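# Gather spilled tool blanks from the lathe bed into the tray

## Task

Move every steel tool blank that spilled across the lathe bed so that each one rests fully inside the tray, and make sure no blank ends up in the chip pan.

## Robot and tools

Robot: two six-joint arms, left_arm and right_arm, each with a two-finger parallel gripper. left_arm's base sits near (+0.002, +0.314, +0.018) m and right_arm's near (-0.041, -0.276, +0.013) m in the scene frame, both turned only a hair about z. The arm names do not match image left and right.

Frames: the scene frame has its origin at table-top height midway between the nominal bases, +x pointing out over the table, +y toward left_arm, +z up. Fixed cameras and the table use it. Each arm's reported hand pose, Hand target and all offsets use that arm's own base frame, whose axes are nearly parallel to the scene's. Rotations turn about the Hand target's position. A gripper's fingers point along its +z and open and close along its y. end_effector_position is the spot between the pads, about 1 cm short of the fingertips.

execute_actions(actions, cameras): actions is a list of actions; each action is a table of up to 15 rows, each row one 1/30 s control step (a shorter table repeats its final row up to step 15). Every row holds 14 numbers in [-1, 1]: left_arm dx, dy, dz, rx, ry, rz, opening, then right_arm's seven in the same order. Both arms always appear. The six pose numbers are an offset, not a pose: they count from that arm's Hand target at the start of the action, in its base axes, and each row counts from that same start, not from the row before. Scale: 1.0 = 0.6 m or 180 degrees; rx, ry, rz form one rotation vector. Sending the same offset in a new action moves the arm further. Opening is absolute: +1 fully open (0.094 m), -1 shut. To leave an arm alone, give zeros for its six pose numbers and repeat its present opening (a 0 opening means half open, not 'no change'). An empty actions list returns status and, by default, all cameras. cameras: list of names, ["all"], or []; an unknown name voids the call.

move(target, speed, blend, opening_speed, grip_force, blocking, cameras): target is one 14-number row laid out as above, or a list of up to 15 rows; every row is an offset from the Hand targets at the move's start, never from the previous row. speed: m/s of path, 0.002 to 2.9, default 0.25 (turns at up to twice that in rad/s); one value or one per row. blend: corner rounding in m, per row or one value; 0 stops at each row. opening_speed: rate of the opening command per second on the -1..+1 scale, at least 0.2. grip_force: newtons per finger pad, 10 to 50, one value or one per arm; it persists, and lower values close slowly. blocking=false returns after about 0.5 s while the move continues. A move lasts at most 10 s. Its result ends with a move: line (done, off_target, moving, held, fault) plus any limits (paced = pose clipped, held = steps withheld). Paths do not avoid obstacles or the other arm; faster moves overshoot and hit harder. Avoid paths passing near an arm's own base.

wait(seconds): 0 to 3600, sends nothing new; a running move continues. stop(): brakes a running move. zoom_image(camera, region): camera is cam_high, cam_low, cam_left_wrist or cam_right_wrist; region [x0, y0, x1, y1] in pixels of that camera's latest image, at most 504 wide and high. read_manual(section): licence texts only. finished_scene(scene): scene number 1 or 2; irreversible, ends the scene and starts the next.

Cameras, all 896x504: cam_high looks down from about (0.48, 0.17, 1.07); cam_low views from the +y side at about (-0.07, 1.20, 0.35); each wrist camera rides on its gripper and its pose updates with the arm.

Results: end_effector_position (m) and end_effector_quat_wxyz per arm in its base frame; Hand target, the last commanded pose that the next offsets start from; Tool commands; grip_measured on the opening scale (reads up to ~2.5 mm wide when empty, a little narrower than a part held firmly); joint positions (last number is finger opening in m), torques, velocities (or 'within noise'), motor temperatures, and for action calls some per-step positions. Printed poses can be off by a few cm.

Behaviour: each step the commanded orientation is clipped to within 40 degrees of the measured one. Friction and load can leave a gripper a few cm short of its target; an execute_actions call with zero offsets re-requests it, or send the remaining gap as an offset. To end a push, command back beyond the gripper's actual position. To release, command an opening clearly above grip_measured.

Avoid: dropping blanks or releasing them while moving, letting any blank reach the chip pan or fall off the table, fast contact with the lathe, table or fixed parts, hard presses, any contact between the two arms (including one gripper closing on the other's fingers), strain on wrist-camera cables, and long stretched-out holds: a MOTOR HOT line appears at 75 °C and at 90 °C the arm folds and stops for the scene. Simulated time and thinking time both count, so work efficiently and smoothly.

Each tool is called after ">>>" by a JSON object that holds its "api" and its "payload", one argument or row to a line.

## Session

>>> {"api": "execute_actions", "payload": {
  "actions": []
}}

>>> {"api": "zoom_image", "payload": {
  "camera": "cam_high",
  "region": [370, 200, 610, 380]
}}

Scene clock: 0.00 s.
left_arm: end_effector_position=(+0.2467, -0.1635, +0.1979) grip_measured=+1.000 end_effector_quat_wxyz=(+0.457, +0.038, +0.882, -0.109) | right_arm: end_effector_position=(+0.2987, +0.0970, +0.2056) grip_measured=+1.000 end_effector_quat_wxyz=(+0.577, +0.116, +0.775, +0.229)
Joint positions: left_arm=[-0.878 0.891 0.727 -0.521 -0.488 -0.557 0.094] | right_arm=[0.413 0.716 0.362 0.119 0.179 0.569 0.094]
Joint velocities: within noise
Joint torques (N m): no reading
Motor temperatures (°C): left_arm=[27 30 31 29 24 26 28] | right_arm=[26 26 36 31 26 24 25]
Heat: left arm: 31 °C; right arm: 36 °C.
Hand target: left_arm +0.2469, -0.1634, +0.2071; +0.467, +0.037, +0.876, -0.113 | right_arm +0.2990, +0.0974, +0.2193; +0.590, +0.114, +0.765, +0.233
Tool commands: left_gripper/opening=+1.0 right_gripper/opening=+1.0
camera_calibration:
cam_left_wrist: T_world_to_cam=[[-0.15992, -0.97624, 0.1462, -0.14532], [-0.86037, 0.06524, -0.50548, 0.36158], [0.48394, -0.20663, -0.85036, 0.10574]] pos_world=[0.23668, -0.14361, 0.29394]
cam_right_wrist: T_world_to_cam=[[0.09696, -0.86645, -0.48975, 0.15843], [-0.69799, 0.29159, -0.65405, 0.34667], [0.70951, 0.40526, -0.57651, -0.04293]] pos_world=[0.25707, 0.05358, 0.27958]

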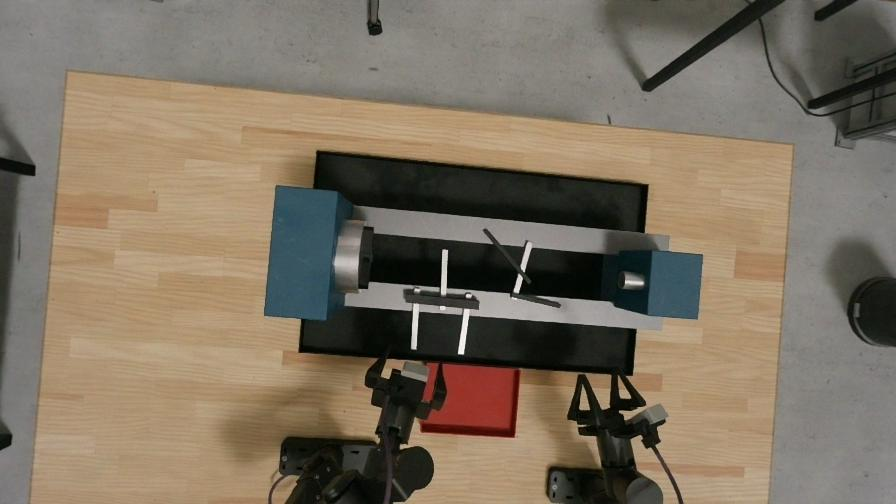

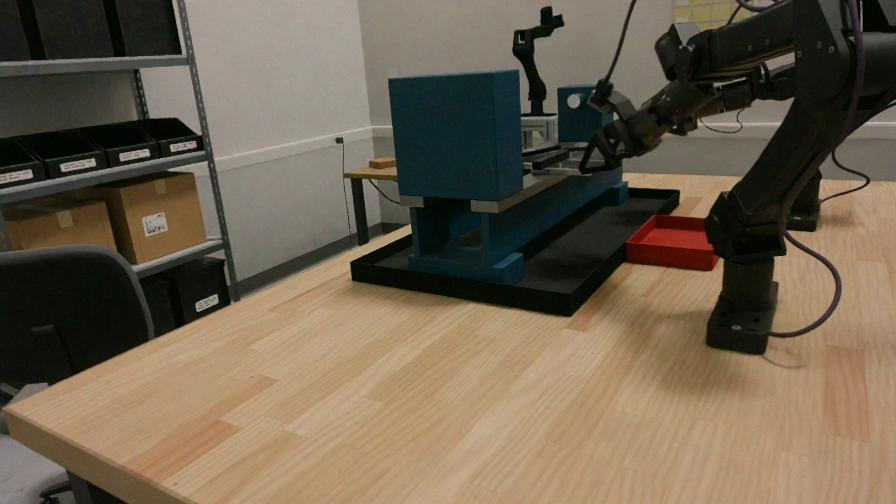

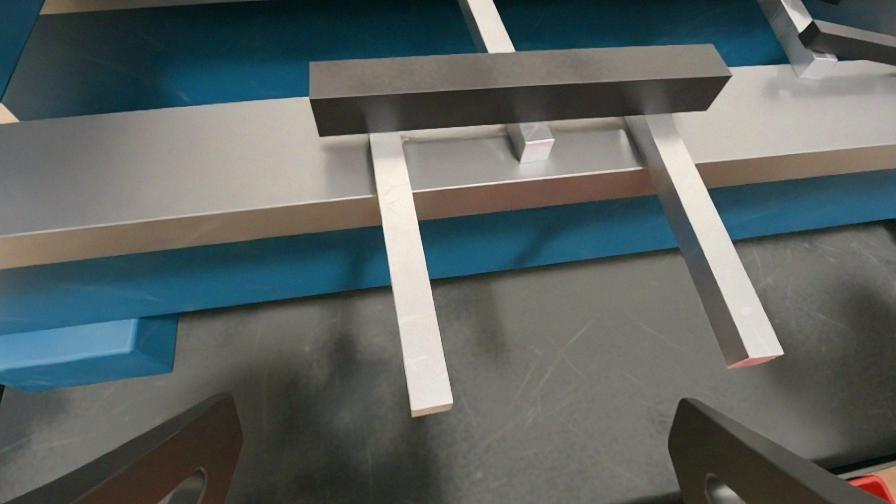

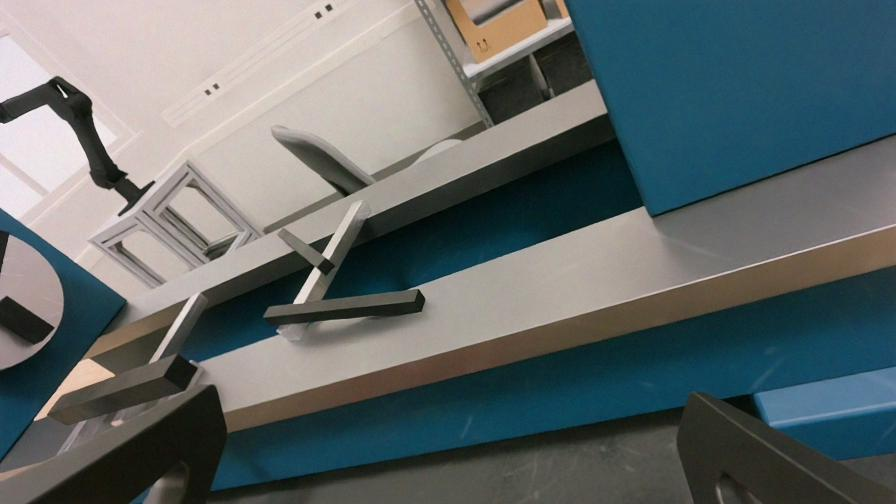

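Scaled by 2.100 from the camera's image (finer frame: 1280x720).

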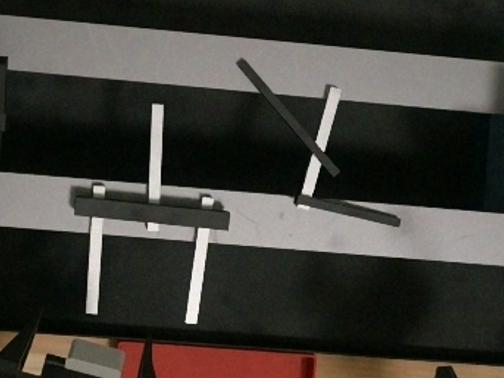

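>>> {"api": "move", "payload": {
  "target": [
    [0,0,0,0,0,0,0.3, 0.1,0.09,0.06,-0.08,0.03,0.09,0.0],
    [0,0,0,0,0,0,0.3, 0.331,0.3052,-0.0155,-0.2315,0.0961,0.262,-0.2]
  ],
  "speed": 0.25,
  "blend": [0.04,0],
  "cameras": ["cam_high","cam_right_wrist"]
}}

Scene clock: 76.27 s.
left_arm: end_effector_position=(+0.2467, -0.1635, +0.1979) grip_measured=+0.302 end_effector_quat_wxyz=(+0.457, +0.039, +0.882, -0.109) | right_arm: end_effector_position=(+0.4998, +0.2714, +0.2048) grip_measured=-0.198 end_effector_quat_wxyz=(+0.338, -0.358, +0.860, +0.137)
Joint positions: left_arm=[-0.878 0.891 0.727 -0.521 -0.488 -0.555 0.061] | right_arm=[0.419 2.124 2.072 -0.806 -0.243 -0.279 0.038]
Joint torques (N m): left_arm=[-0.05 -1.76 9.06 1.51 -0.29 -0.02] | right_arm=[0.66 -9.33 9.59 0.95 -0.21 -0.11]
Motor temperatures (°C): left_arm=[27 28 34 34 24 26 28] | right_arm=[26 27 40 37 26 24 25]
Heat: left arm: 34 °C; right arm: 40 °C.
Hand target: left_arm +0.2469, -0.1634, +0.2071; +0.467, +0.037, +0.876, -0.113 | right_arm +0.4976, +0.2805, +0.2100; +0.336, -0.372, +0.853, +0.147
Off the commanded pose: left_arm 0.009 m, 1 deg | right_arm 0.011 m, 2 deg.
move: off_target (right_arm); blend cut to 0 m at target 1
cam_right_wrist: T_world_to_cam=[[0.71567, -0.69844, -0.00181, -0.16511], [-0.67113, -0.68697, -0.27865, 0.61093], [0.19338, 0.20064, -0.96039, 0.13539]] pos_world=[0.502, 0.27721, 0.29996]

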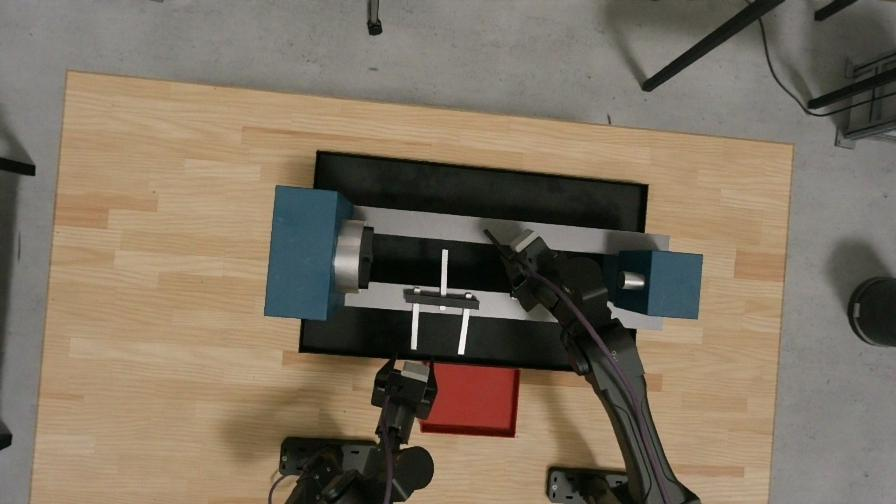

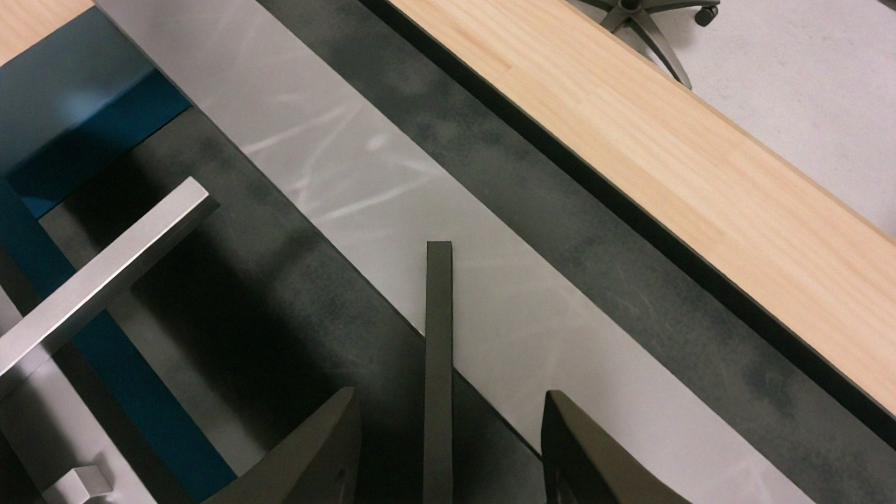

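>>> {"api": "move", "payload": {
  "target": [
    [0,0,0,0,0,0,0.3, -0.0065,0.0005,-0.03,0,0,0,-0.5],
    [0,0,0,0,0,0,0.3, -0.0065,0.0005,-0.0767,0,0,0,-0.5]
  ],
  "speed": [0.12,0.08],
  "blend": [0.01,0],
  "cameras": ["cam_right_wrist"]
}}

Scene clock: 92.23 s.
left_arm: end_effector_position=(+0.2467, -0.1635, +0.1979) grip_measured=+0.302 end_effector_quat_wxyz=(+0.457, +0.039, +0.882, -0.109) | right_arm: end_effector_position=(+0.4929, +0.2727, +0.1507) grip_measured=-0.498 end_effector_quat_wxyz=(+0.313, -0.365, +0.866, +0.138)
Joint positions: left_arm=[-0.878 0.891 0.727 -0.521 -0.488 -0.555 0.061] | right_arm=[0.426 2.124 1.888 -0.674 -0.246 -0.288 0.024]
Joint torques (N m): left_arm=[-0.05 -1.76 9.06 1.51 -0.3 -0.02] | right_arm=[0.64 -12.04 5.22 1.67 -0.17 -0.09]
Heat: left arm: 34 °C; right arm: 39 °C.
Hand target: left_arm +0.2469, -0.1634, +0.2071; +0.467, +0.037, +0.876, -0.113 | right_arm +0.4937, +0.2808, +0.1639; +0.336, -0.372, +0.853, +0.147
Off the commanded pose: left_arm 0.009 m, 1 deg | right_arm 0.016 m, 3 deg.
move: off_target (right_arm); blend cut to 0.0092 m at target 1
cam_right_wrist: T_world_to_cam=[[0.72564, -0.68785, -0.01736, -0.16477], [-0.672, -0.70305, -0.23268, 0.58997], [0.14785, 0.1805, -0.9724, 0.11413]] pos_world=[0.49915, 0.28084, 0.24539]

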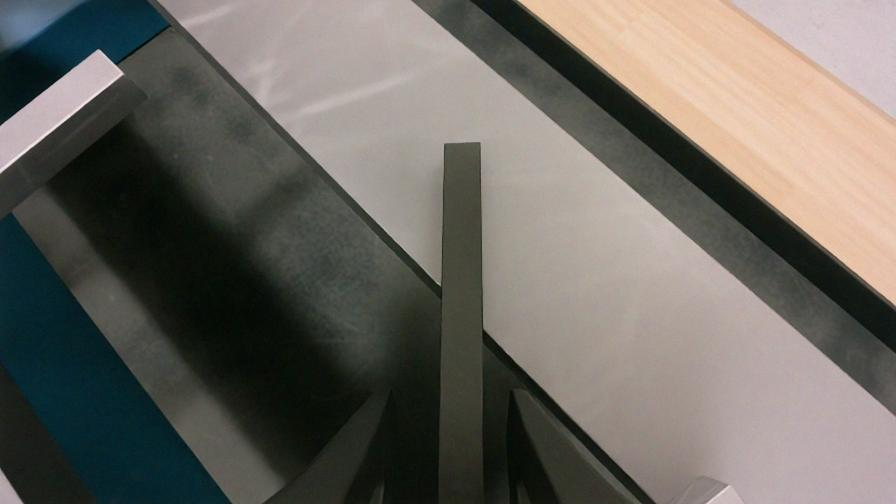

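>>> {"api": "move", "payload": {
  "target": [
    [0,0,0,0,0,0,0.3, 0.002,-0.002,0.003,0,0,0,-1],
    [0,0,0,0,0,0,0.3, 0.002,-0.002,0.12,0,0,0,-1]
  ],
  "speed": [0.05,0.12],
  "opening_speed": 1.0,
  "cameras": ["cam_right_wrist"]
}}

Scene clock: 102.90 s.
left_arm: end_effector_position=(+0.2467, -0.1635, +0.1979) grip_measured=+0.302 end_effector_quat_wxyz=(+0.457, +0.039, +0.882, -0.109) | right_arm: end_effector_position=(+0.4961, +0.2713, +0.2228) grip_measured=-0.844 end_effector_quat_wxyz=(+0.327, -0.360, +0.863, +0.139)
Joint positions: left_arm=[-0.878 0.891 0.727 -0.521 -0.488 -0.555 0.061] | right_arm=[0.421 2.158 2.214 -0.936 -0.246 -0.28 0.007]
Joint torques (N m): left_arm=[-0.03 -1.74 9.02 1.51 -0.29 -0.02] | right_arm=[0.36 -9.92 9.96 0.98 -0.19 -0.09]
Heat: left arm: 34 °C; right arm: 39 °C.
Hand target: left_arm +0.2469, -0.1634, +0.2071; +0.467, +0.037, +0.876, -0.113 | right_arm +0.4949, +0.2796, +0.2359; +0.336, -0.372, +0.853, +0.147
Off the commanded pose: left_arm 0.009 m, 1 deg | right_arm 0.016 m, 2 deg.
move: off_target (right_arm)
cam_right_wrist: T_world_to_cam=[[0.71877, -0.69516, -0.01142, -0.1627], [-0.67363, -0.69226, -0.25885, 0.61154], [0.17204, 0.19374, -0.96585, 0.16699]] pos_world=[0.50017, 0.27789, 0.31772]

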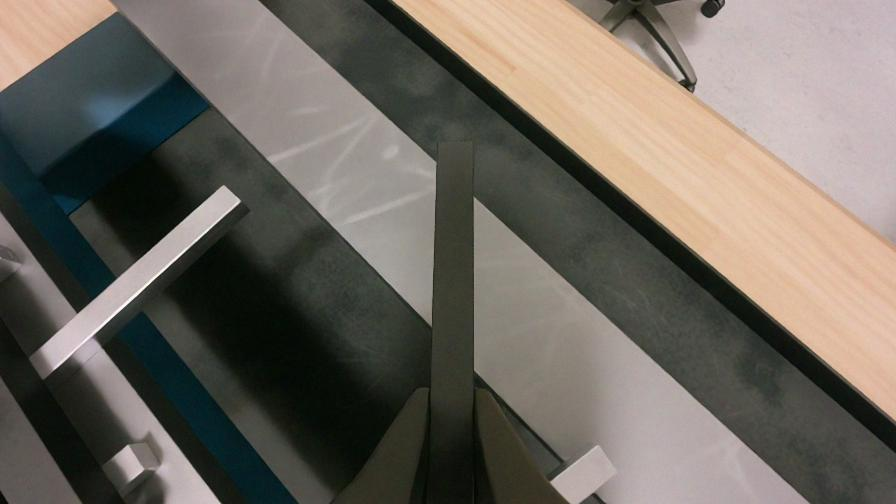

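>>> {"api": "move", "payload": {
  "target": [
    [-0.083,0.2,0.117,0,0,0,0.0, -0.12,0.0,0.05,0.0,0.0,0.06,-1],
    [-0.083,0.2,0.117,0,0,0,0.0, -0.33,0.03,0.04,0.0157,-0.0063,0.2444,-1],
    [-0.083,0.2,0.117,0,0,0,0.0, -0.4315,0.044,-0.2098,0.0157,-0.0063,0.2444,-1]
  ],
  "speed": 0.28,
  "blend": [0.04,0.05,0],
  "cameras": ["cam_high","cam_right_wrist"]
}}

Scene clock: 137.50 s.
left_arm: end_effector_position=(+0.2022, -0.0420, +0.2715) grip_measured=+0.001 end_effector_quat_wxyz=(+0.473, +0.029, +0.874, -0.110) | right_arm: end_effector_position=(+0.2366, +0.2980, +0.0944) grip_measured=-0.844 end_effector_quat_wxyz=(-0.242, +0.651, -0.663, -0.278)
Joint positions: left_arm=[-0.061 0.536 0.939 -0.968 0.17 -0.089 0.047] | right_arm=[0.617 1.626 1.005 -0.487 -0.622 -0.784 0.007]
Joint torques (N m): left_arm=[0.85 1.78 10.3 1.34 0.15 0.1] | right_arm=[0.84 -9.14 4.92 1.35 -0.23 0.08]
Motor temperatures (°C): left_arm=[27 28 34 35 24 26 28] | right_arm=[26 33 40 35 26 24 26]
Heat: left arm: 35 °C; right arm: 40 °C.
Hand target: left_arm +0.1971, -0.0434, +0.2773; +0.467, +0.037, +0.876, -0.113 | right_arm +0.2360, +0.3060, +0.1101; -0.274, +0.657, -0.644, -0.279
Off the commanded pose: left_arm 0.008 m, 1 deg | right_arm 0.018 m, 4 deg.
move: off_target (right_arm)
cam_right_wrist: T_world_to_cam=[[0.99807, 0.01321, -0.06071, -0.23165], [-0.00477, -0.95798, -0.28681, 0.34567], [-0.06195, 0.28654, -0.95606, 0.10927]] pos_world=[0.23962, 0.3029, 0.18955]

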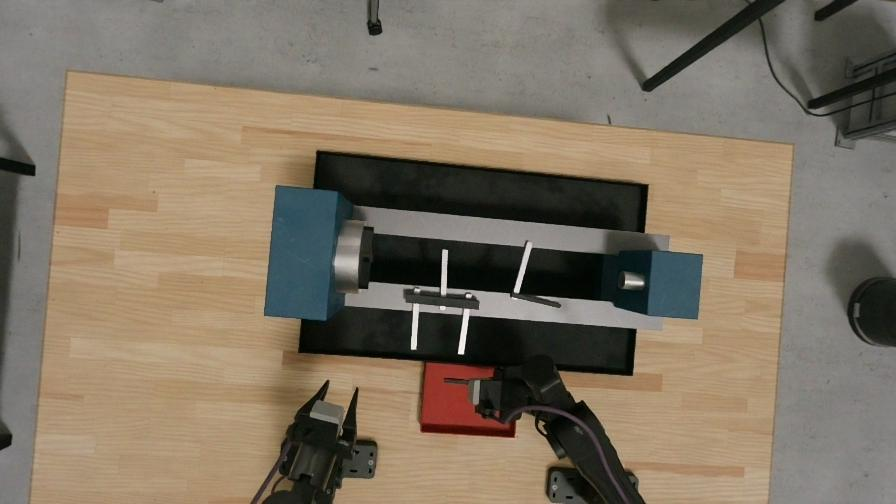

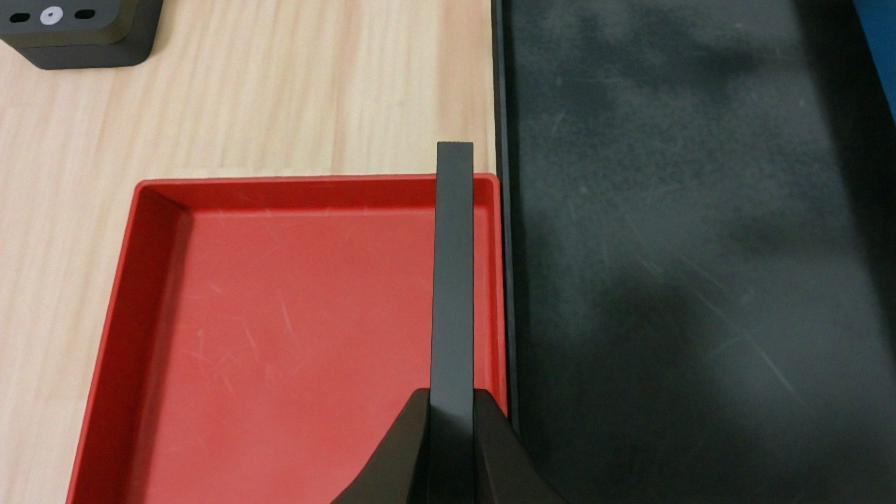

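>>> {"api": "move", "payload": {
  "target": [
    [-0.083,0.2,0.117,0,0,0,0.0, -0.0117,0.0167,-0.03,0,0,0,-1],
    [-0.083,0.2,0.117,0,0,0,0.0, -0.0117,0.0167,-0.152,0,0,0,-1],
    [-0.083,0.2,0.117,0,0,0,0.0, -0.0117,0.0167,-0.152,0,0,0,-0.64],
    [-0.083,0.2,0.117,0,0,0,0.0, -0.0117,0.0167,0.1,0,0,0,-0.64]
  ],
  "speed": [0.15,0.08,0.08,0.2],
  "blend": [0.01,0,0,0],
  "opening_speed": 1.0,
  "cameras": ["cam_right_wrist"]
}}

Scene clock: 172.37 s.
left_arm: end_effector_position=(+0.1478, +0.0876, +0.3468) grip_measured=+0.001 end_effector_quat_wxyz=(+0.430, -0.083, +0.891, +0.117) | right_arm: end_effector_position=(+0.2291, +0.3099, +0.1499) grip_measured=-0.642 end_effector_quat_wxyz=(-0.256, +0.647, -0.661, -0.279)
Joint positions: left_arm=[1.206 0.808 1.475 -1.518 0.641 0.772 0.047] | right_arm=[0.663 1.544 1.132 -0.632 -0.602 -0.719 0.017]
Joint torques (N m): left_arm=[-0.17 0.51 5.81 0.95 0.51 0.09] | right_arm=[0.42 -7.04 9.36 0.69 -0.19 -0.11]
Heat: left arm: 35 °C; right arm: 38 °C.
Hand target: left_arm +0.1473, +0.0766, +0.3475; +0.467, +0.037, +0.876, -0.113 | right_arm +0.2290, +0.3161, +0.1701; -0.274, +0.657, -0.644, -0.279
Off the commanded pose: left_arm 0.011 m, 30 deg | right_arm 0.021 m, 3 deg.
joint sent to its limit (left arm) — joint 4 (wrist pitch), lower limit. The joint targets are off in orientation, not in position.
move: off_target (left_arm, right_arm)
cam_right_wrist: T_world_to_cam=[[0.99901, 0.0045, -0.0443, -0.22104], [-0.00935, -0.95151, -0.30749, 0.37512], [-0.04354, 0.3076, -0.95052, 0.14689]] pos_world=[0.23072, 0.31274, 0.24517]

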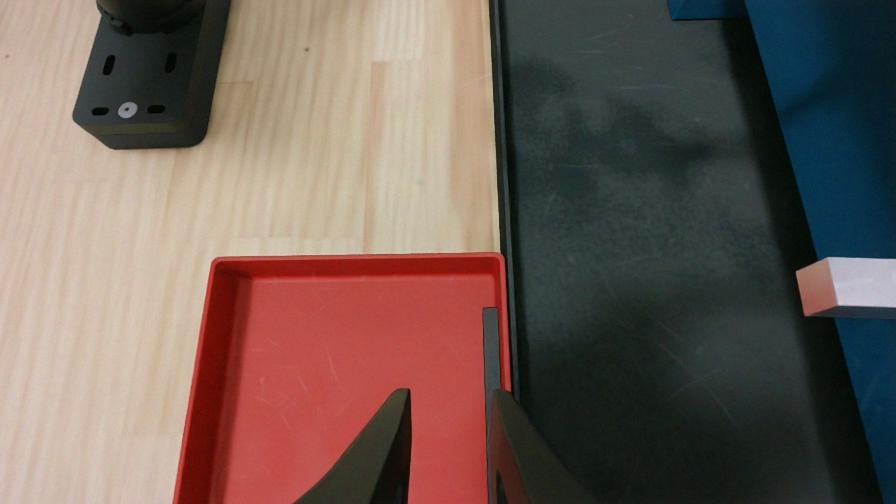

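>>> {"api": "move", "payload": {
  "target": [
    [0,0,0,0,0,0,0, 0.03,-0.03,0.1,0,0,0,-0.5],
    [0,0,0,0,0,0,0, 0.315,-0.1728,0.075,-0.0167,0,-0.0489,-0.5]
  ],
  "speed": 0.28,
  "blend": [0.04,0],
  "cameras": ["cam_right_wrist"]
}}

Scene clock: 187.40 s.
left_arm: end_effector_position=(+0.1478, +0.0876, +0.3468) grip_measured=+0.001 end_effector_quat_wxyz=(+0.430, -0.083, +0.891, +0.117) | right_arm: end_effector_position=(+0.4182, +0.2048, +0.2061) grip_measured=-0.502 end_effector_quat_wxyz=(+0.268, -0.606, +0.714, +0.225)
Joint positions: left_arm=[1.206 0.808 1.475 -1.518 0.641 0.772 0.047] | right_arm=[0.215 2.045 2.026 -1.238 -0.654 -1.084 0.023]
Joint torques (N m): left_arm=[-0.23 0.53 5.86 0.95 0.51 0.1] | right_arm=[0.06 -8.28 8.77 0.35 -0.55 -0.12]
Heat: left arm: 34 °C; right arm: 40 °C.
Hand target: left_arm +0.1473, +0.0766, +0.3475; +0.467, +0.037, +0.876, -0.113 | right_arm +0.4180, +0.2124, +0.2151; +0.277, -0.613, +0.700, +0.240
Off the commanded pose: left_arm 0.011 m, 30 deg | right_arm 0.012 m, 3 deg.
joint sent to its limit (left arm) — joint 4 (wrist pitch), lower limit. The joint targets are off in orientation, not in position.
move: off_target (right_arm); blend cut to 0.0327 m at target 1
cam_right_wrist: T_world_to_cam=[[0.98808, -0.15385, -0.00456, -0.37812], [-0.15013, -0.95687, -0.24872, 0.34207], [0.0339, 0.24644, -0.96857, 0.22474]] pos_world=[0.41735, 0.21376, 0.30103]

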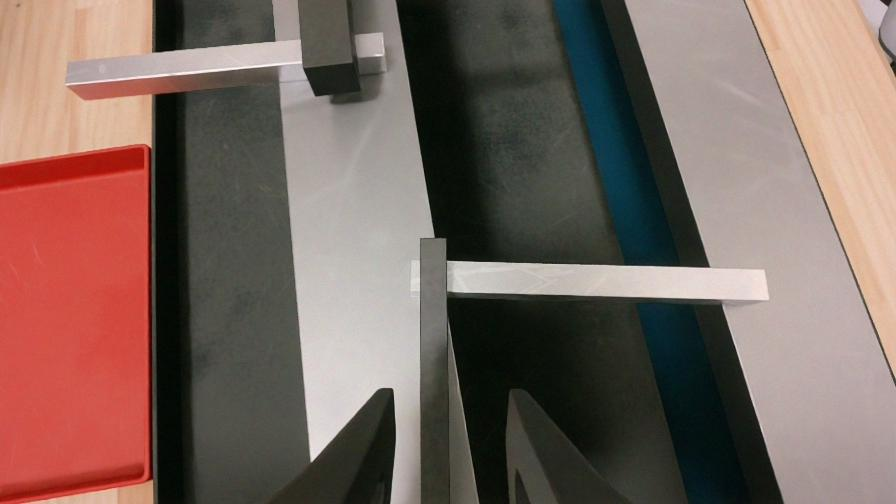

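>>> {"api": "move", "payload": {
  "target": [
    [0,0,0,0,0,0,0, -0.0055,0.0088,-0.04,0,0,0,-0.5],
    [0,0,0,0,0,0,0, -0.0055,0.0088,-0.0877,0,0,0,-0.5],
    [0,0,0,0,0,0,0, -0.0055,0.0088,-0.0877,0,0,0,-1],
    [0,0,0,0,0,0,0, -0.0055,0.0088,0.05,0,0,0,-1]
  ],
  "speed": [0.12,0.07,0.05,0.12],
  "blend": [0.01,0,0,0],
  "opening_speed": 1.0,
  "cameras": ["cam_right_wrist"]
}}

Scene clock: 214.07 s.
left_arm: end_effector_position=(+0.1478, +0.0876, +0.3468) grip_measured=+0.001 end_effector_quat_wxyz=(+0.430, -0.083, +0.891, +0.117) | right_arm: end_effector_position=(+0.4147, +0.2123, +0.2372) grip_measured=-0.843 end_effector_quat_wxyz=(+0.271, -0.605, +0.709, +0.240)
Joint positions: left_arm=[1.206 0.808 1.475 -1.518 0.641 0.772 0.047] | right_arm=[0.225 2.089 2.211 -1.378 -0.681 -1.076 0.007]
Joint torques (N m): left_arm=[-0.17 0.53 5.83 0.95 0.51 0.09] | right_arm=[0.84 -8.79 8.62 0.38 -0.27 -0.06]
Heat: left arm: 33 °C; right arm: 39 °C.
Hand target: left_arm +0.1473, +0.0766, +0.3475; +0.467, +0.037, +0.876, -0.113 | right_arm +0.4147, +0.2177, +0.2451; +0.277, -0.613, +0.700, +0.240
Off the commanded pose: left_arm 0.011 m, 30 deg | right_arm 0.010 m, 2 deg.
joint sent to its limit (left arm) — joint 4 (wrist pitch), lower limit. The joint targets are off in orientation, not in position.
move: done
cam_right_wrist: T_world_to_cam=[[0.98973, -0.14165, -0.01912, -0.37317], [-0.14147, -0.95175, -0.27231, 0.35729], [0.02037, 0.27222, -0.96202, 0.25171]] pos_world=[0.41476, 0.21867, 0.33231]

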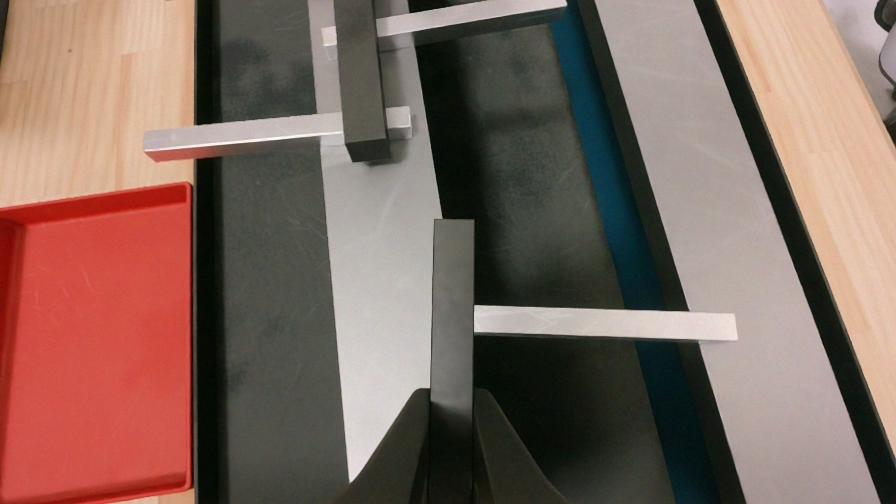

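>>> {"api": "move", "payload": {
  "target": [
    [0,0,0,0,0,0,0, -0.15,-0.05,0.03,-0.006,0.008,-0.15,-1],
    [0,0,0,0,0,0,0, -0.36,-0.02,0.0,-0.0191,0.0234,-0.4507,-1],
    [0,0,0,0,0,0,0, -0.4078,-0.0062,-0.2252,-0.0191,0.0234,-0.4507,-1]
  ],
  "speed": 0.28,
  "blend": [0.05,0.05,0],
  "cameras": ["cam_right_wrist"]
}}

Scene clock: 236.40 s.
left_arm: end_effector_position=(+0.1478, +0.0876, +0.3468) grip_measured=+0.001 end_effector_quat_wxyz=(+0.430, -0.083, +0.891, +0.117) | right_arm: end_effector_position=(+0.1653, +0.2117, +0.1083) grip_measured=-0.843 end_effector_quat_wxyz=(+0.303, -0.017, +0.953, +0.000)
Joint positions: left_arm=[1.206 0.808 1.475 -1.518 0.641 0.772 0.047] | right_arm=[1.283 1.33 0.887 -0.918 0.584 1.185 0.007]
Joint torques (N m): left_arm=[-0.21 0.5 5.83 0.95 0.51 0.1] | right_arm=[0.43 -3.58 4.66 0.77 0.6 0.12]
Heat: left arm: 32 °C; right arm: 38 °C.
Hand target: left_arm +0.1473, +0.0766, +0.3475; +0.467, +0.037, +0.876, -0.113 | right_arm +0.1700, +0.2139, +0.1099; +0.326, -0.009, +0.945, +0.003
Off the commanded pose: left_arm 0.011 m, 30 deg | right_arm 0.005 m, 3 deg.
joint sent to its limit (left arm) — joint 4 (wrist pitch), lower limit. The joint targets are off in orientation, not in position.
move: off_target (right_arm)
cam_right_wrist: T_world_to_cam=[[0.04154, -0.99914, 0.0016, 0.20712], [-0.98754, -0.0413, -0.15185, 0.22044], [0.15178, 0.00473, -0.9884, 0.17068]] pos_world=[0.18318, 0.21524, 0.20184]

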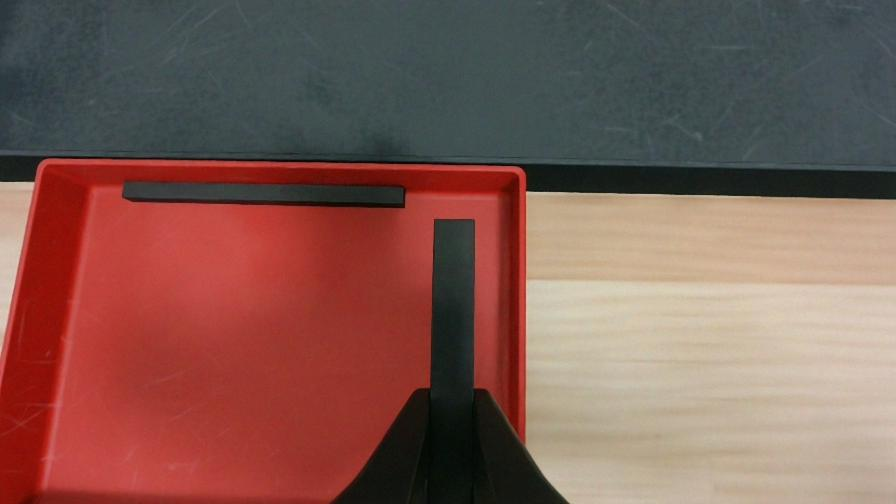

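>>> {"api": "move", "payload": {
  "target": [
    [0,0,0,0,0,0,0, 0.0383,-0.0098,-0.05,0,0,0,-1],
    [0,0,0,0,0,0,0, 0.0383,-0.0098,-0.17,0,0,0,-1],
    [0,0,0,0,0,0,0, 0.0383,-0.0098,-0.17,0,0,0,-0.64],
    [0,0,0,0,0,0,0, 0.0383,-0.0098,0.12,0,0,0,-0.64]
  ],
  "speed": [0.15,0.08,0.08,0.2],
  "blend": [0.01,0,0,0],
  "opening_speed": 1.0,
  "cameras": ["cam_right_wrist"]
}}

Scene clock: 258.47 s.
left_arm: end_effector_position=(+0.1478, +0.0876, +0.3468) grip_measured=+0.001 end_effector_quat_wxyz=(+0.430, -0.083, +0.891, +0.117) | right_arm: end_effector_position=(+0.1901, +0.2043, +0.1662) grip_measured=-0.642 end_effector_quat_wxyz=(+0.313, -0.020, +0.950, -0.008)
Joint positions: left_arm=[1.206 0.808 1.475 -1.518 0.641 0.772 0.047] | right_arm=[1.182 1.304 1.086 -1.083 0.584 1.057 0.017]
Joint torques (N m): left_arm=[-0.18 0.5 5.83 0.95 0.51 0.09] | right_arm=[-0.08 -3.99 9.06 0.31 0.35 0.11]
Heat: left arm: 32 °C; right arm: 38 °C.
Hand target: left_arm +0.1473, +0.0766, +0.3475; +0.467, +0.037, +0.876, -0.113 | right_arm +0.1930, +0.2081, +0.1819; +0.326, -0.009, +0.945, +0.003
Off the commanded pose: left_arm 0.011 m, 30 deg | right_arm 0.016 m, 2 deg.
joint sent to its limit (left arm) — joint 4 (wrist pitch), lower limit. The joint targets are off in orientation, not in position.
move: off_target (right_arm)
cam_right_wrist: T_world_to_cam=[[0.04324, -0.99885, 0.0207, 0.19507], [-0.98417, -0.04615, -0.17109, 0.25701], [0.17185, -0.01297, -0.98504, 0.22347]] pos_world=[0.2061, 0.20961, 0.26006]

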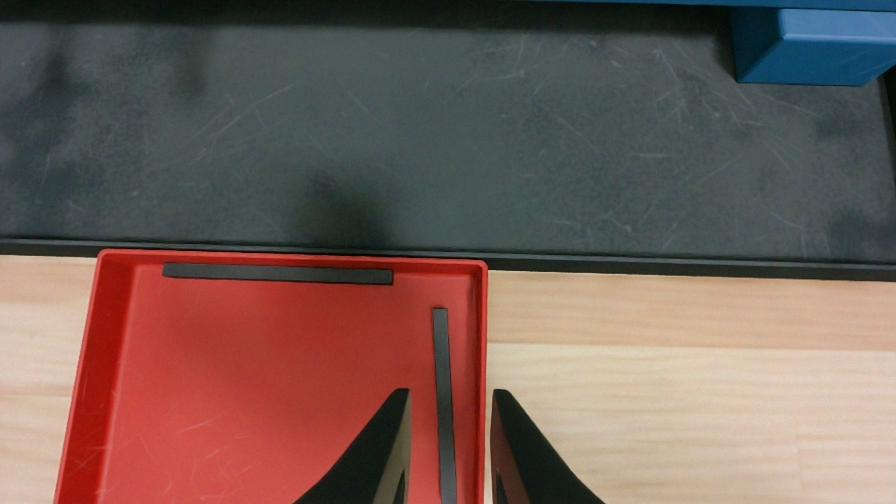

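>>> {"api": "move", "payload": {
  "target": [
    [0,0,0,0,0,0,0, 0.2,0.02,0.08,0,0,-0.02,-0.5],
    [0,0,0,0,0,0,0, 0.4673,0.0608,0.055,-0.0016,-0.0273,-0.0502,-0.5]
  ],
  "speed": 0.28,
  "blend": [0.05,0],
  "cameras": ["cam_right_wrist"]
}}

Scene clock: 271.87 s.
left_arm: end_effector_position=(+0.1478, +0.0876, +0.3468) grip_measured=+0.001 end_effector_quat_wxyz=(+0.430, -0.083, +0.891, +0.117) | right_arm: end_effector_position=(+0.4708, +0.2416, +0.2115) grip_measured=-0.502 end_effector_quat_wxyz=(+0.366, +0.066, +0.928, -0.025)
Joint positions: left_arm=[1.206 0.808 1.475 -1.518 0.641 0.772 0.047] | right_arm=[0.636 2.081 2.053 -0.955 0.498 0.625 0.023]
Joint torques (N m): left_arm=[-0.23 0.53 5.82 0.94 0.5 0.09] | right_arm=[-0.29 -8.68 9.21 0.77 0.14 -0.08]
Heat: left arm: 32 °C; right arm: 39 °C.
Hand target: left_arm +0.1473, +0.0766, +0.3475; +0.467, +0.037, +0.876, -0.113 | right_arm +0.4734, +0.2445, +0.2149; +0.365, +0.064, +0.928, -0.025
Off the commanded pose: left_arm 0.011 m, 30 deg | right_arm 0.005 m, 0 deg.
joint sent to its limit (left arm) — joint 4 (wrist pitch), lower limit. The joint targets are off in orientation, not in position.
move: done
cam_right_wrist: T_world_to_cam=[[-0.1309, -0.99136, -0.00851, 0.30566], [-0.95057, 0.12795, -0.28291, 0.50838], [0.28155, -0.02894, -0.95911, 0.16697]] pos_world=[0.47626, 0.2428, 0.30656]

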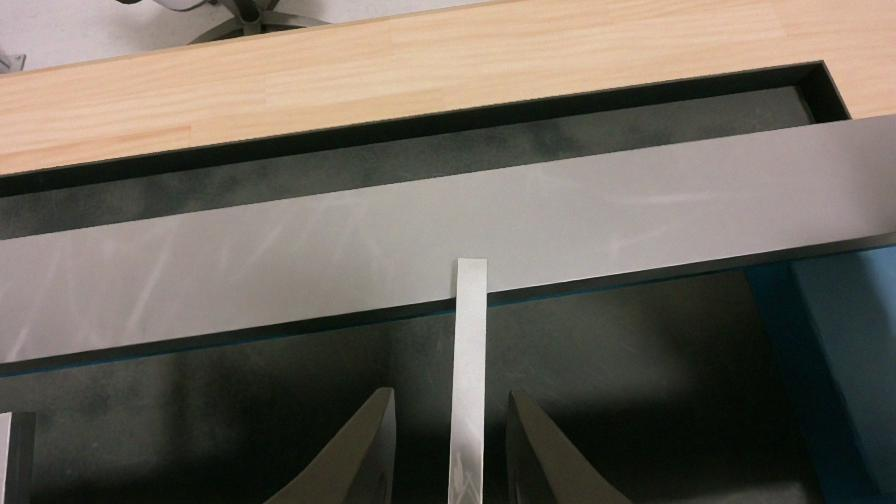

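>>> {"api": "move", "payload": {
  "target": [
    [0,0,0,0,0,0,0, 0.0,-0.0088,-0.02,0,0,-0.0133,-0.5],
    [0,0,0,0,0,0,0, 0.0,-0.0088,-0.0867,0,0,-0.0133,-0.5],
    [0,0,0,0,0,0,0, 0.0,-0.0088,-0.0867,0,0,-0.0133,-1],
    [0,0,0,0,0,0,0, 0.0,-0.0088,0.04,0,0,-0.0133,-1]
  ],
  "speed": [0.12,0.07,0.05,0.12],
  "blend": [0.005,0,0,0],
  "opening_speed": 1.0,
  "cameras": ["cam_right_wrist"]
}}

Scene clock: 293.00 s.
left_arm: end_effector_position=(+0.1478, +0.0876, +0.3468) grip_measured=+0.001 end_effector_quat_wxyz=(+0.430, -0.083, +0.891, +0.117) | right_arm: end_effector_position=(+0.4695, +0.2406, +0.2279) grip_measured=-0.856 end_effector_quat_wxyz=(+0.353, +0.073, +0.932, -0.032)
Joint positions: left_arm=[1.206 0.808 1.475 -1.518 0.641 0.772 0.047] | right_arm=[0.636 2.141 2.232 -1.111 0.498 0.648 0.007]
Joint torques (N m): left_arm=[-0.23 0.53 5.83 0.95 0.51 0.09] | right_arm=[-0.57 -9.52 9.36 0.79 0.33 0.08]
Motor temperatures (°C): left_arm=[27 26 32 30 25 26 27] | right_arm=[26 31 40 32 26 24 26]
Heat: left arm: 32 °C; right arm: 40 °C.
Hand target: left_arm +0.1473, +0.0766, +0.3475; +0.467, +0.037, +0.876, -0.113 | right_arm +0.4734, +0.2393, +0.2389; +0.364, +0.084, +0.927, -0.033
Off the commanded pose: left_arm 0.011 m, 30 deg | right_arm 0.012 m, 2 deg.
joint sent to its limit (left arm) — joint 4 (wrist pitch), lower limit. The joint targets are off in orientation, not in position.
move: off_target (right_arm)
cam_right_wrist: T_world_to_cam=[[-0.14791, -0.989, 0.00181, 0.30971], [-0.95565, 0.14245, -0.25776, 0.50506], [0.25467, -0.03986, -0.96621, 0.19993]] pos_world=[0.47756, 0.24232, 0.3228]

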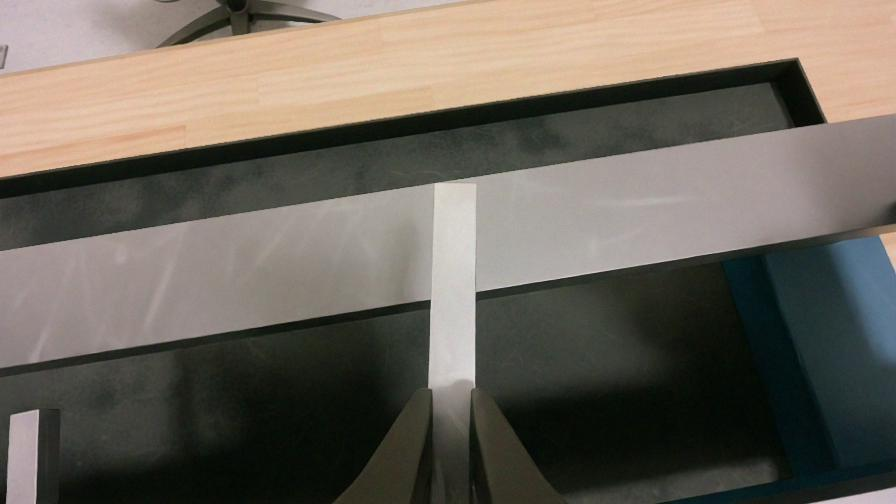

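>>> {"api": "move", "payload": {
  "target": [
    [0,0,0,0,0,0,0, -0.12,-0.06,0.06,0,0,0.12,-1],
    [0,0,0,0,0,0,0, -0.33,0.06,0.06,0.0005,-0.0007,0.45,-1],
    [0,0,0,0,0,0,0, -0.4383,0.1245,-0.2148,0.0005,-0.0007,0.564,-1]
  ],
  "speed": 0.17,
  "blend": [0.05,0.06,0],
  "cameras": ["cam_right_wrist"]
}}

Scene clock: 322.37 s.
left_arm: end_effector_position=(+0.1478, +0.0876, +0.3468) grip_measured=+0.001 end_effector_quat_wxyz=(+0.430, -0.083, +0.891, +0.117) | right_arm: end_effector_position=(+0.2136, +0.3030, +0.1052) grip_measured=-0.856 end_effector_quat_wxyz=(-0.239, +0.656, -0.673, -0.244)
Joint positions: left_arm=[1.206 0.808 1.475 -1.518 0.641 0.772 0.047] | right_arm=[0.717 1.532 0.98 -0.514 -0.503 -0.695 0.007]
Joint torques (N m): left_arm=[-0.23 0.51 5.82 0.96 0.49 0.09] | right_arm=[0.2 -5.34 5.16 1.5 -0.5 -0.13]
Heat: left arm: 32 °C; right arm: 41 °C.
Hand target: left_arm +0.1473, +0.0766, +0.3475; +0.467, +0.037, +0.876, -0.113 | right_arm +0.2104, +0.3140, +0.1101; -0.257, +0.665, -0.651, -0.262
Off the commanded pose: left_arm 0.011 m, 30 deg | right_arm 0.012 m, 4 deg.
joint sent to its limit (left arm) — joint 4 (wrist pitch), lower limit. The joint targets are off in orientation, not in position.
move: off_target (right_arm)
cam_right_wrist: T_world_to_cam=[[0.99968, -0.01107, -0.02274, -0.20513], [-0.01602, -0.97285, -0.23089, 0.35445], [-0.01957, 0.23118, -0.97271, 0.12628]] pos_world=[0.21322, 0.31336, 0.2]

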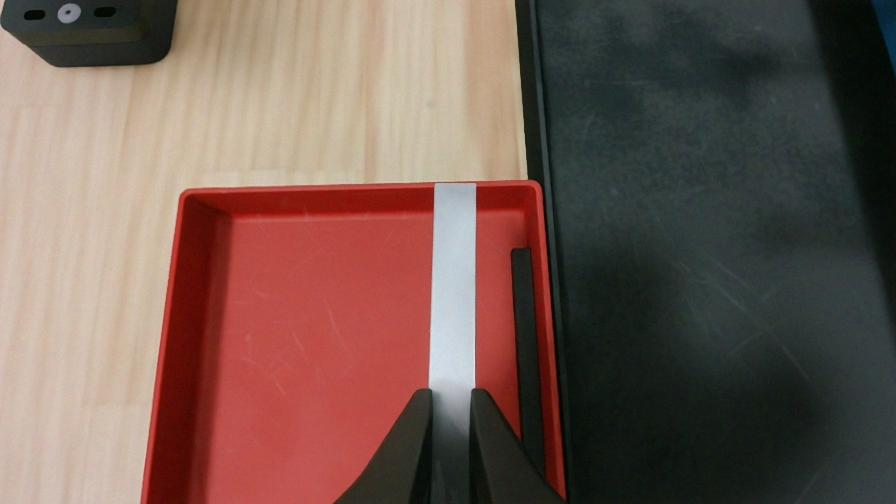

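>>> {"api": "move", "payload": {
  "target": [
    [0,0,0,0,0,0,0, 0.0183,0,-0.04,0,0,0,-1],
    [0,0,0,0,0,0,0, 0.0183,0,-0.154,0,0,0,-1],
    [0,0,0,0,0,0,0, 0.0183,0,-0.154,0,0,0,-0.65],
    [0,0,0,0,0,0,0, 0.0183,0,0.12,0,0,0,-0.65]
  ],
  "speed": [0.12,0.07,0.07,0.2],
  "blend": [0.01,0,0,0],
  "opening_speed": 1.0,
  "cameras": ["cam_right_wrist"]
}}

Scene clock: 344.17 s.
left_arm: end_effector_position=(+0.1478, +0.0876, +0.3468) grip_measured=+0.001 end_effector_quat_wxyz=(+0.430, -0.083, +0.891, +0.117) | right_arm: end_effector_position=(+0.2220, +0.3088, +0.1596) grip_measured=-0.652 end_effector_quat_wxyz=(-0.238, +0.659, -0.668, -0.250)
Joint positions: left_arm=[1.206 0.808 1.475 -1.518 0.641 0.772 0.047] | right_arm=[0.705 1.535 1.201 -0.741 -0.525 -0.718 0.016]
Joint torques (N m): left_arm=[-0.21 0.54 5.83 0.94 0.51 0.08] | right_arm=[-0.72 -7.01 9.4 0.67 -0.42 -0.13]
Heat: left arm: 32 °C; right arm: 39 °C.
Hand target: left_arm +0.1473, +0.0766, +0.3475; +0.467, +0.037, +0.876, -0.113 | right_arm +0.2214, +0.3140, +0.1821; -0.257, +0.665, -0.651, -0.262
Off the commanded pose: left_arm 0.011 m, 30 deg | right_arm 0.023 m, 3 deg.
joint sent to its limit (left arm) — joint 4 (wrist pitch), lower limit. The joint targets are off in orientation, not in position.
move: off_target (right_arm); target 3's new opening was sent with right_arm's hand 0.008 m and 3 deg from that target
cam_right_wrist: T_world_to_cam=[[0.99962, 0.00476, -0.02713, -0.21637], [-0.00186, -0.97101, -0.23902, 0.37046], [-0.02749, 0.23898, -0.97064, 0.17702]] pos_world=[0.22185, 0.31845, 0.25449]

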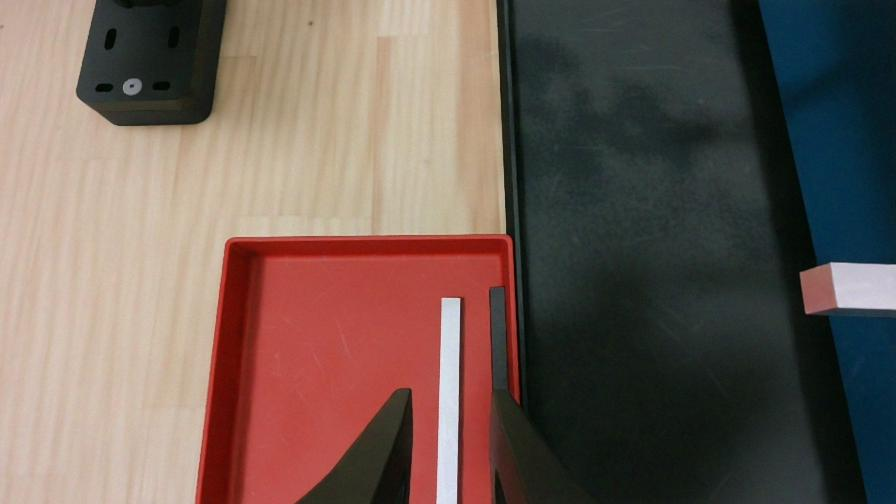

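>>> {"api": "move", "payload": {
  "target": [
    [0,0,0,0,0,0,0, 0.0,0,0.1,0,0,0,-0.3],
    [0.1,-0.25,-0.1,0,0,0,0, 0.302,0.0303,0.11,0.0498,0,-0.0145,-0.2],
    [0.2,-0.47,-0.2,0.02,0.0,0.04,-0.3, 0.302,0.0303,0.055,0.0498,0,-0.0145,-0.2]
  ],
  "speed": 0.25,
  "blend": [0.03,0.03,0],
  "cameras": ["cam_high","cam_left_wrist","cam_right_wrist"]
}}

Scene clock: 441.00 s.
left_arm: end_effector_position=(+0.2595, -0.1972, +0.2047) grip_measured=-0.299 end_effector_quat_wxyz=(+0.444, +0.019, +0.895, -0.035) | right_arm: end_effector_position=(+0.4053, +0.3264, +0.2021) grip_measured=-0.202 end_effector_quat_wxyz=(-0.291, +0.620, -0.665, -0.297)
Joint positions: left_arm=[-1.009 1.184 0.963 -0.668 -0.681 -0.716 0.033] | right_arm=[0.439 2.146 2.074 -1.021 -0.743 -0.872 0.037]
Joint torques (N m): left_arm=[-0.53 -2.55 11.36 1.56 -0.62 -0.15] | right_arm=[-0.32 -11.82 4.92 1.23 -0.54 -0.11]
Heat: left arm: 32 °C; right arm: 39 °C.
Hand target: left_arm +0.2673, -0.2054, +0.2275; +0.472, -0.003, +0.880, -0.056 | right_arm +0.4026, +0.3321, +0.2151; -0.314, +0.628, -0.643, -0.306
Off the commanded pose: left_arm 0.026 m, 5 deg | right_arm 0.014 m, 4 deg.
move: off_target (left_arm, right_arm); blend cut to 0 m at target 2; target 2's new opening was sent with right_arm's hand 0.010 m and 3 deg from that target; target 3's new opening was sent with left_arm's hand 0.025 m and 5 deg from that target
cam_left_wrist: T_world_to_cam=[[-0.05764, -0.99778, 0.03328, -0.18479], [-0.88158, 0.03522, -0.47072, 0.37068], [0.4685, -0.05647, -0.88166, 0.1384]] pos_world=[0.2513, -0.18962, 0.30266]
cam_right_wrist: T_world_to_cam=[[0.99831, -0.04283, -0.03922, -0.38001], [-0.05462, -0.92188, -0.3836, 0.43257], [-0.01973, 0.3851, -0.92266, 0.15854]] pos_world=[0.40613, 0.32145, 0.2973]

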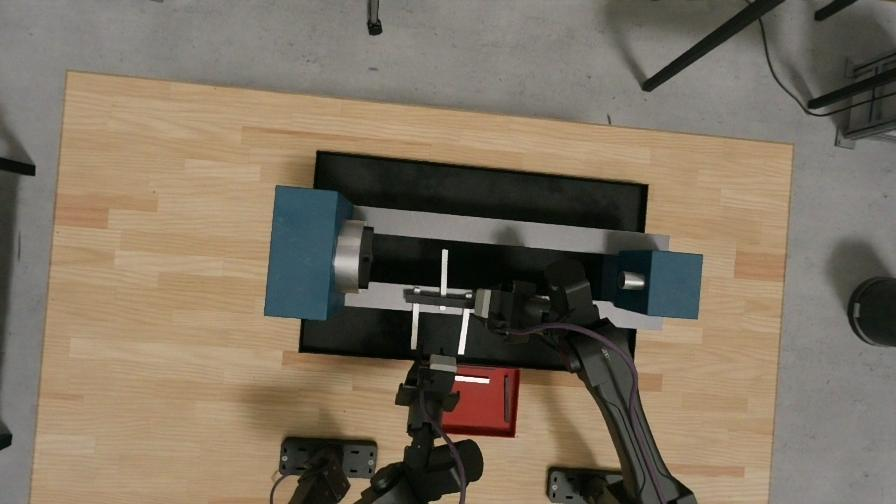

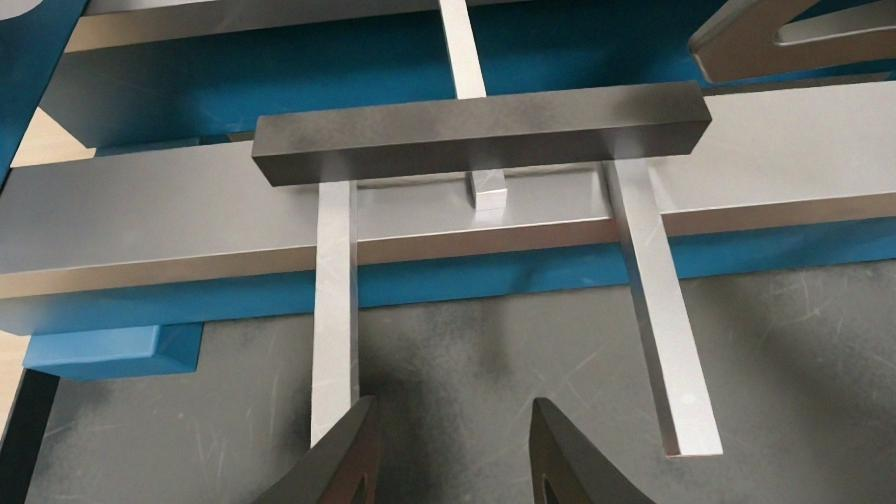

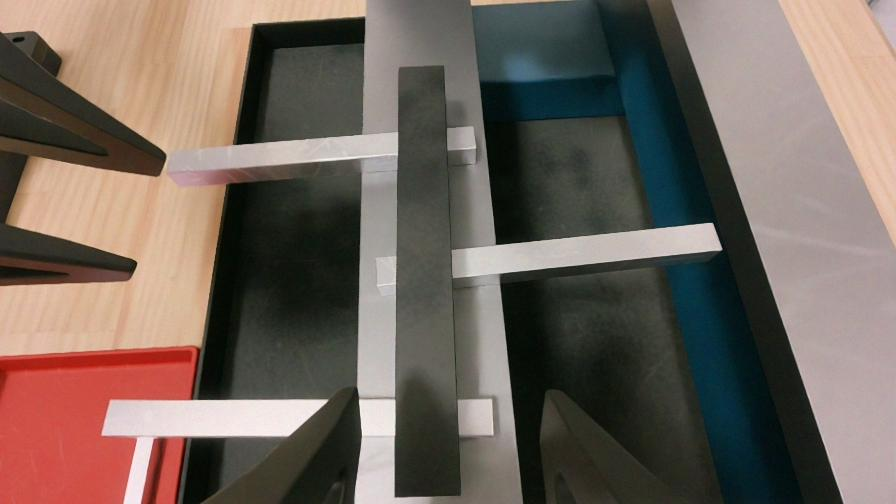

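>>> {"api": "zoom_image", "payload": {
  "camera": "cam_left_wrist",
  "region": [260, 160, 560, 480]
}}

>>> {"api": "move", "payload": {
  "target": [
    [0,0,0,0,0,0,-0.3, -0.0093,0,-0.03,0,0,0.01,-0.2],
    [0,0,0,0,0,0,-0.3, -0.0093,0,-0.07,0,0,0.01,-0.2]
  ],
  "speed": [0.1,0.06],
  "blend": [0.01,0],
  "cameras": ["cam_right_wrist"]
}}

Scaled by 1.575 from the camera's image (finer frame: 1280x720).

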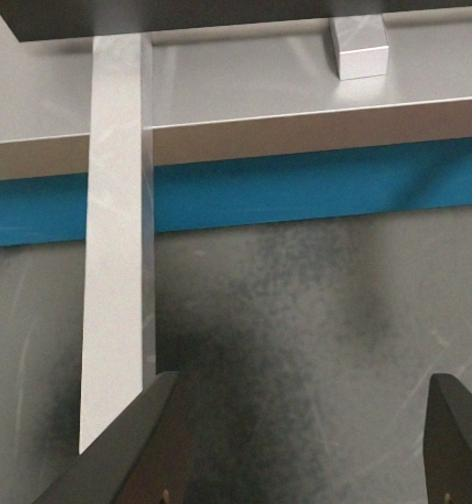

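Scene clock: 470.77 s.
left_arm: end_effector_position=(+0.2595, -0.1972, +0.2047) grip_measured=-0.299 end_effector_quat_wxyz=(+0.444, +0.019, +0.895, -0.035) | right_arm: end_effector_position=(+0.3992, +0.3280, +0.1564) grip_measured=-0.202 end_effector_quat_wxyz=(-0.284, +0.632, -0.651, -0.309)
Joint positions: left_arm=[-1.009 1.184 0.963 -0.668 -0.681 -0.716 0.033] | right_arm=[0.439 2.146 1.891 -0.875 -0.773 -0.918 0.038]
Joint torques (N m): left_arm=[-0.54 -2.54 11.33 1.56 -0.64 -0.15] | right_arm=[-0.27 -12.92 4.72 1.16 -0.4 -0.08]
Motor temperatures (°C): left_arm=[27 26 33 32 25 26 27] | right_arm=[26 39 39 32 26 24 26]
Heat: left arm: 33 °C; right arm: 39 °C.
Hand target: left_arm +0.2673, -0.2054, +0.2275; +0.472, -0.003, +0.880, -0.056 | right_arm +0.3970, +0.3321, +0.1731; -0.309, +0.638, -0.633, -0.311
Off the commanded pose: left_arm 0.026 m, 5 deg | right_arm 0.017 m, 4 deg.
move: off_target (right_arm); blend cut to 0.0094 m at target 1
cam_right_wrist: T_world_to_cam=[[0.99878, 0.00109, -0.04945, -0.38872], [-0.0184, -0.91987, -0.39179, 0.40229], [-0.04592, 0.39222, -0.91872, 0.12312]] pos_world=[0.4013, 0.32218, 0.2515]

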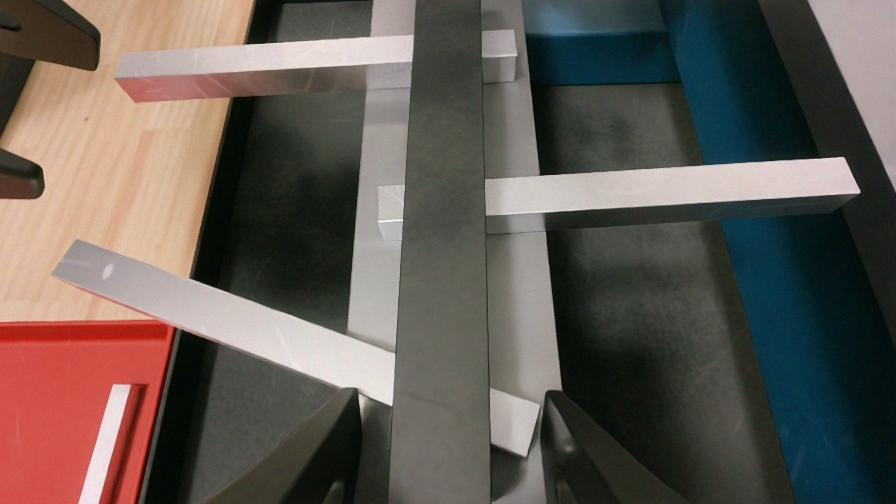

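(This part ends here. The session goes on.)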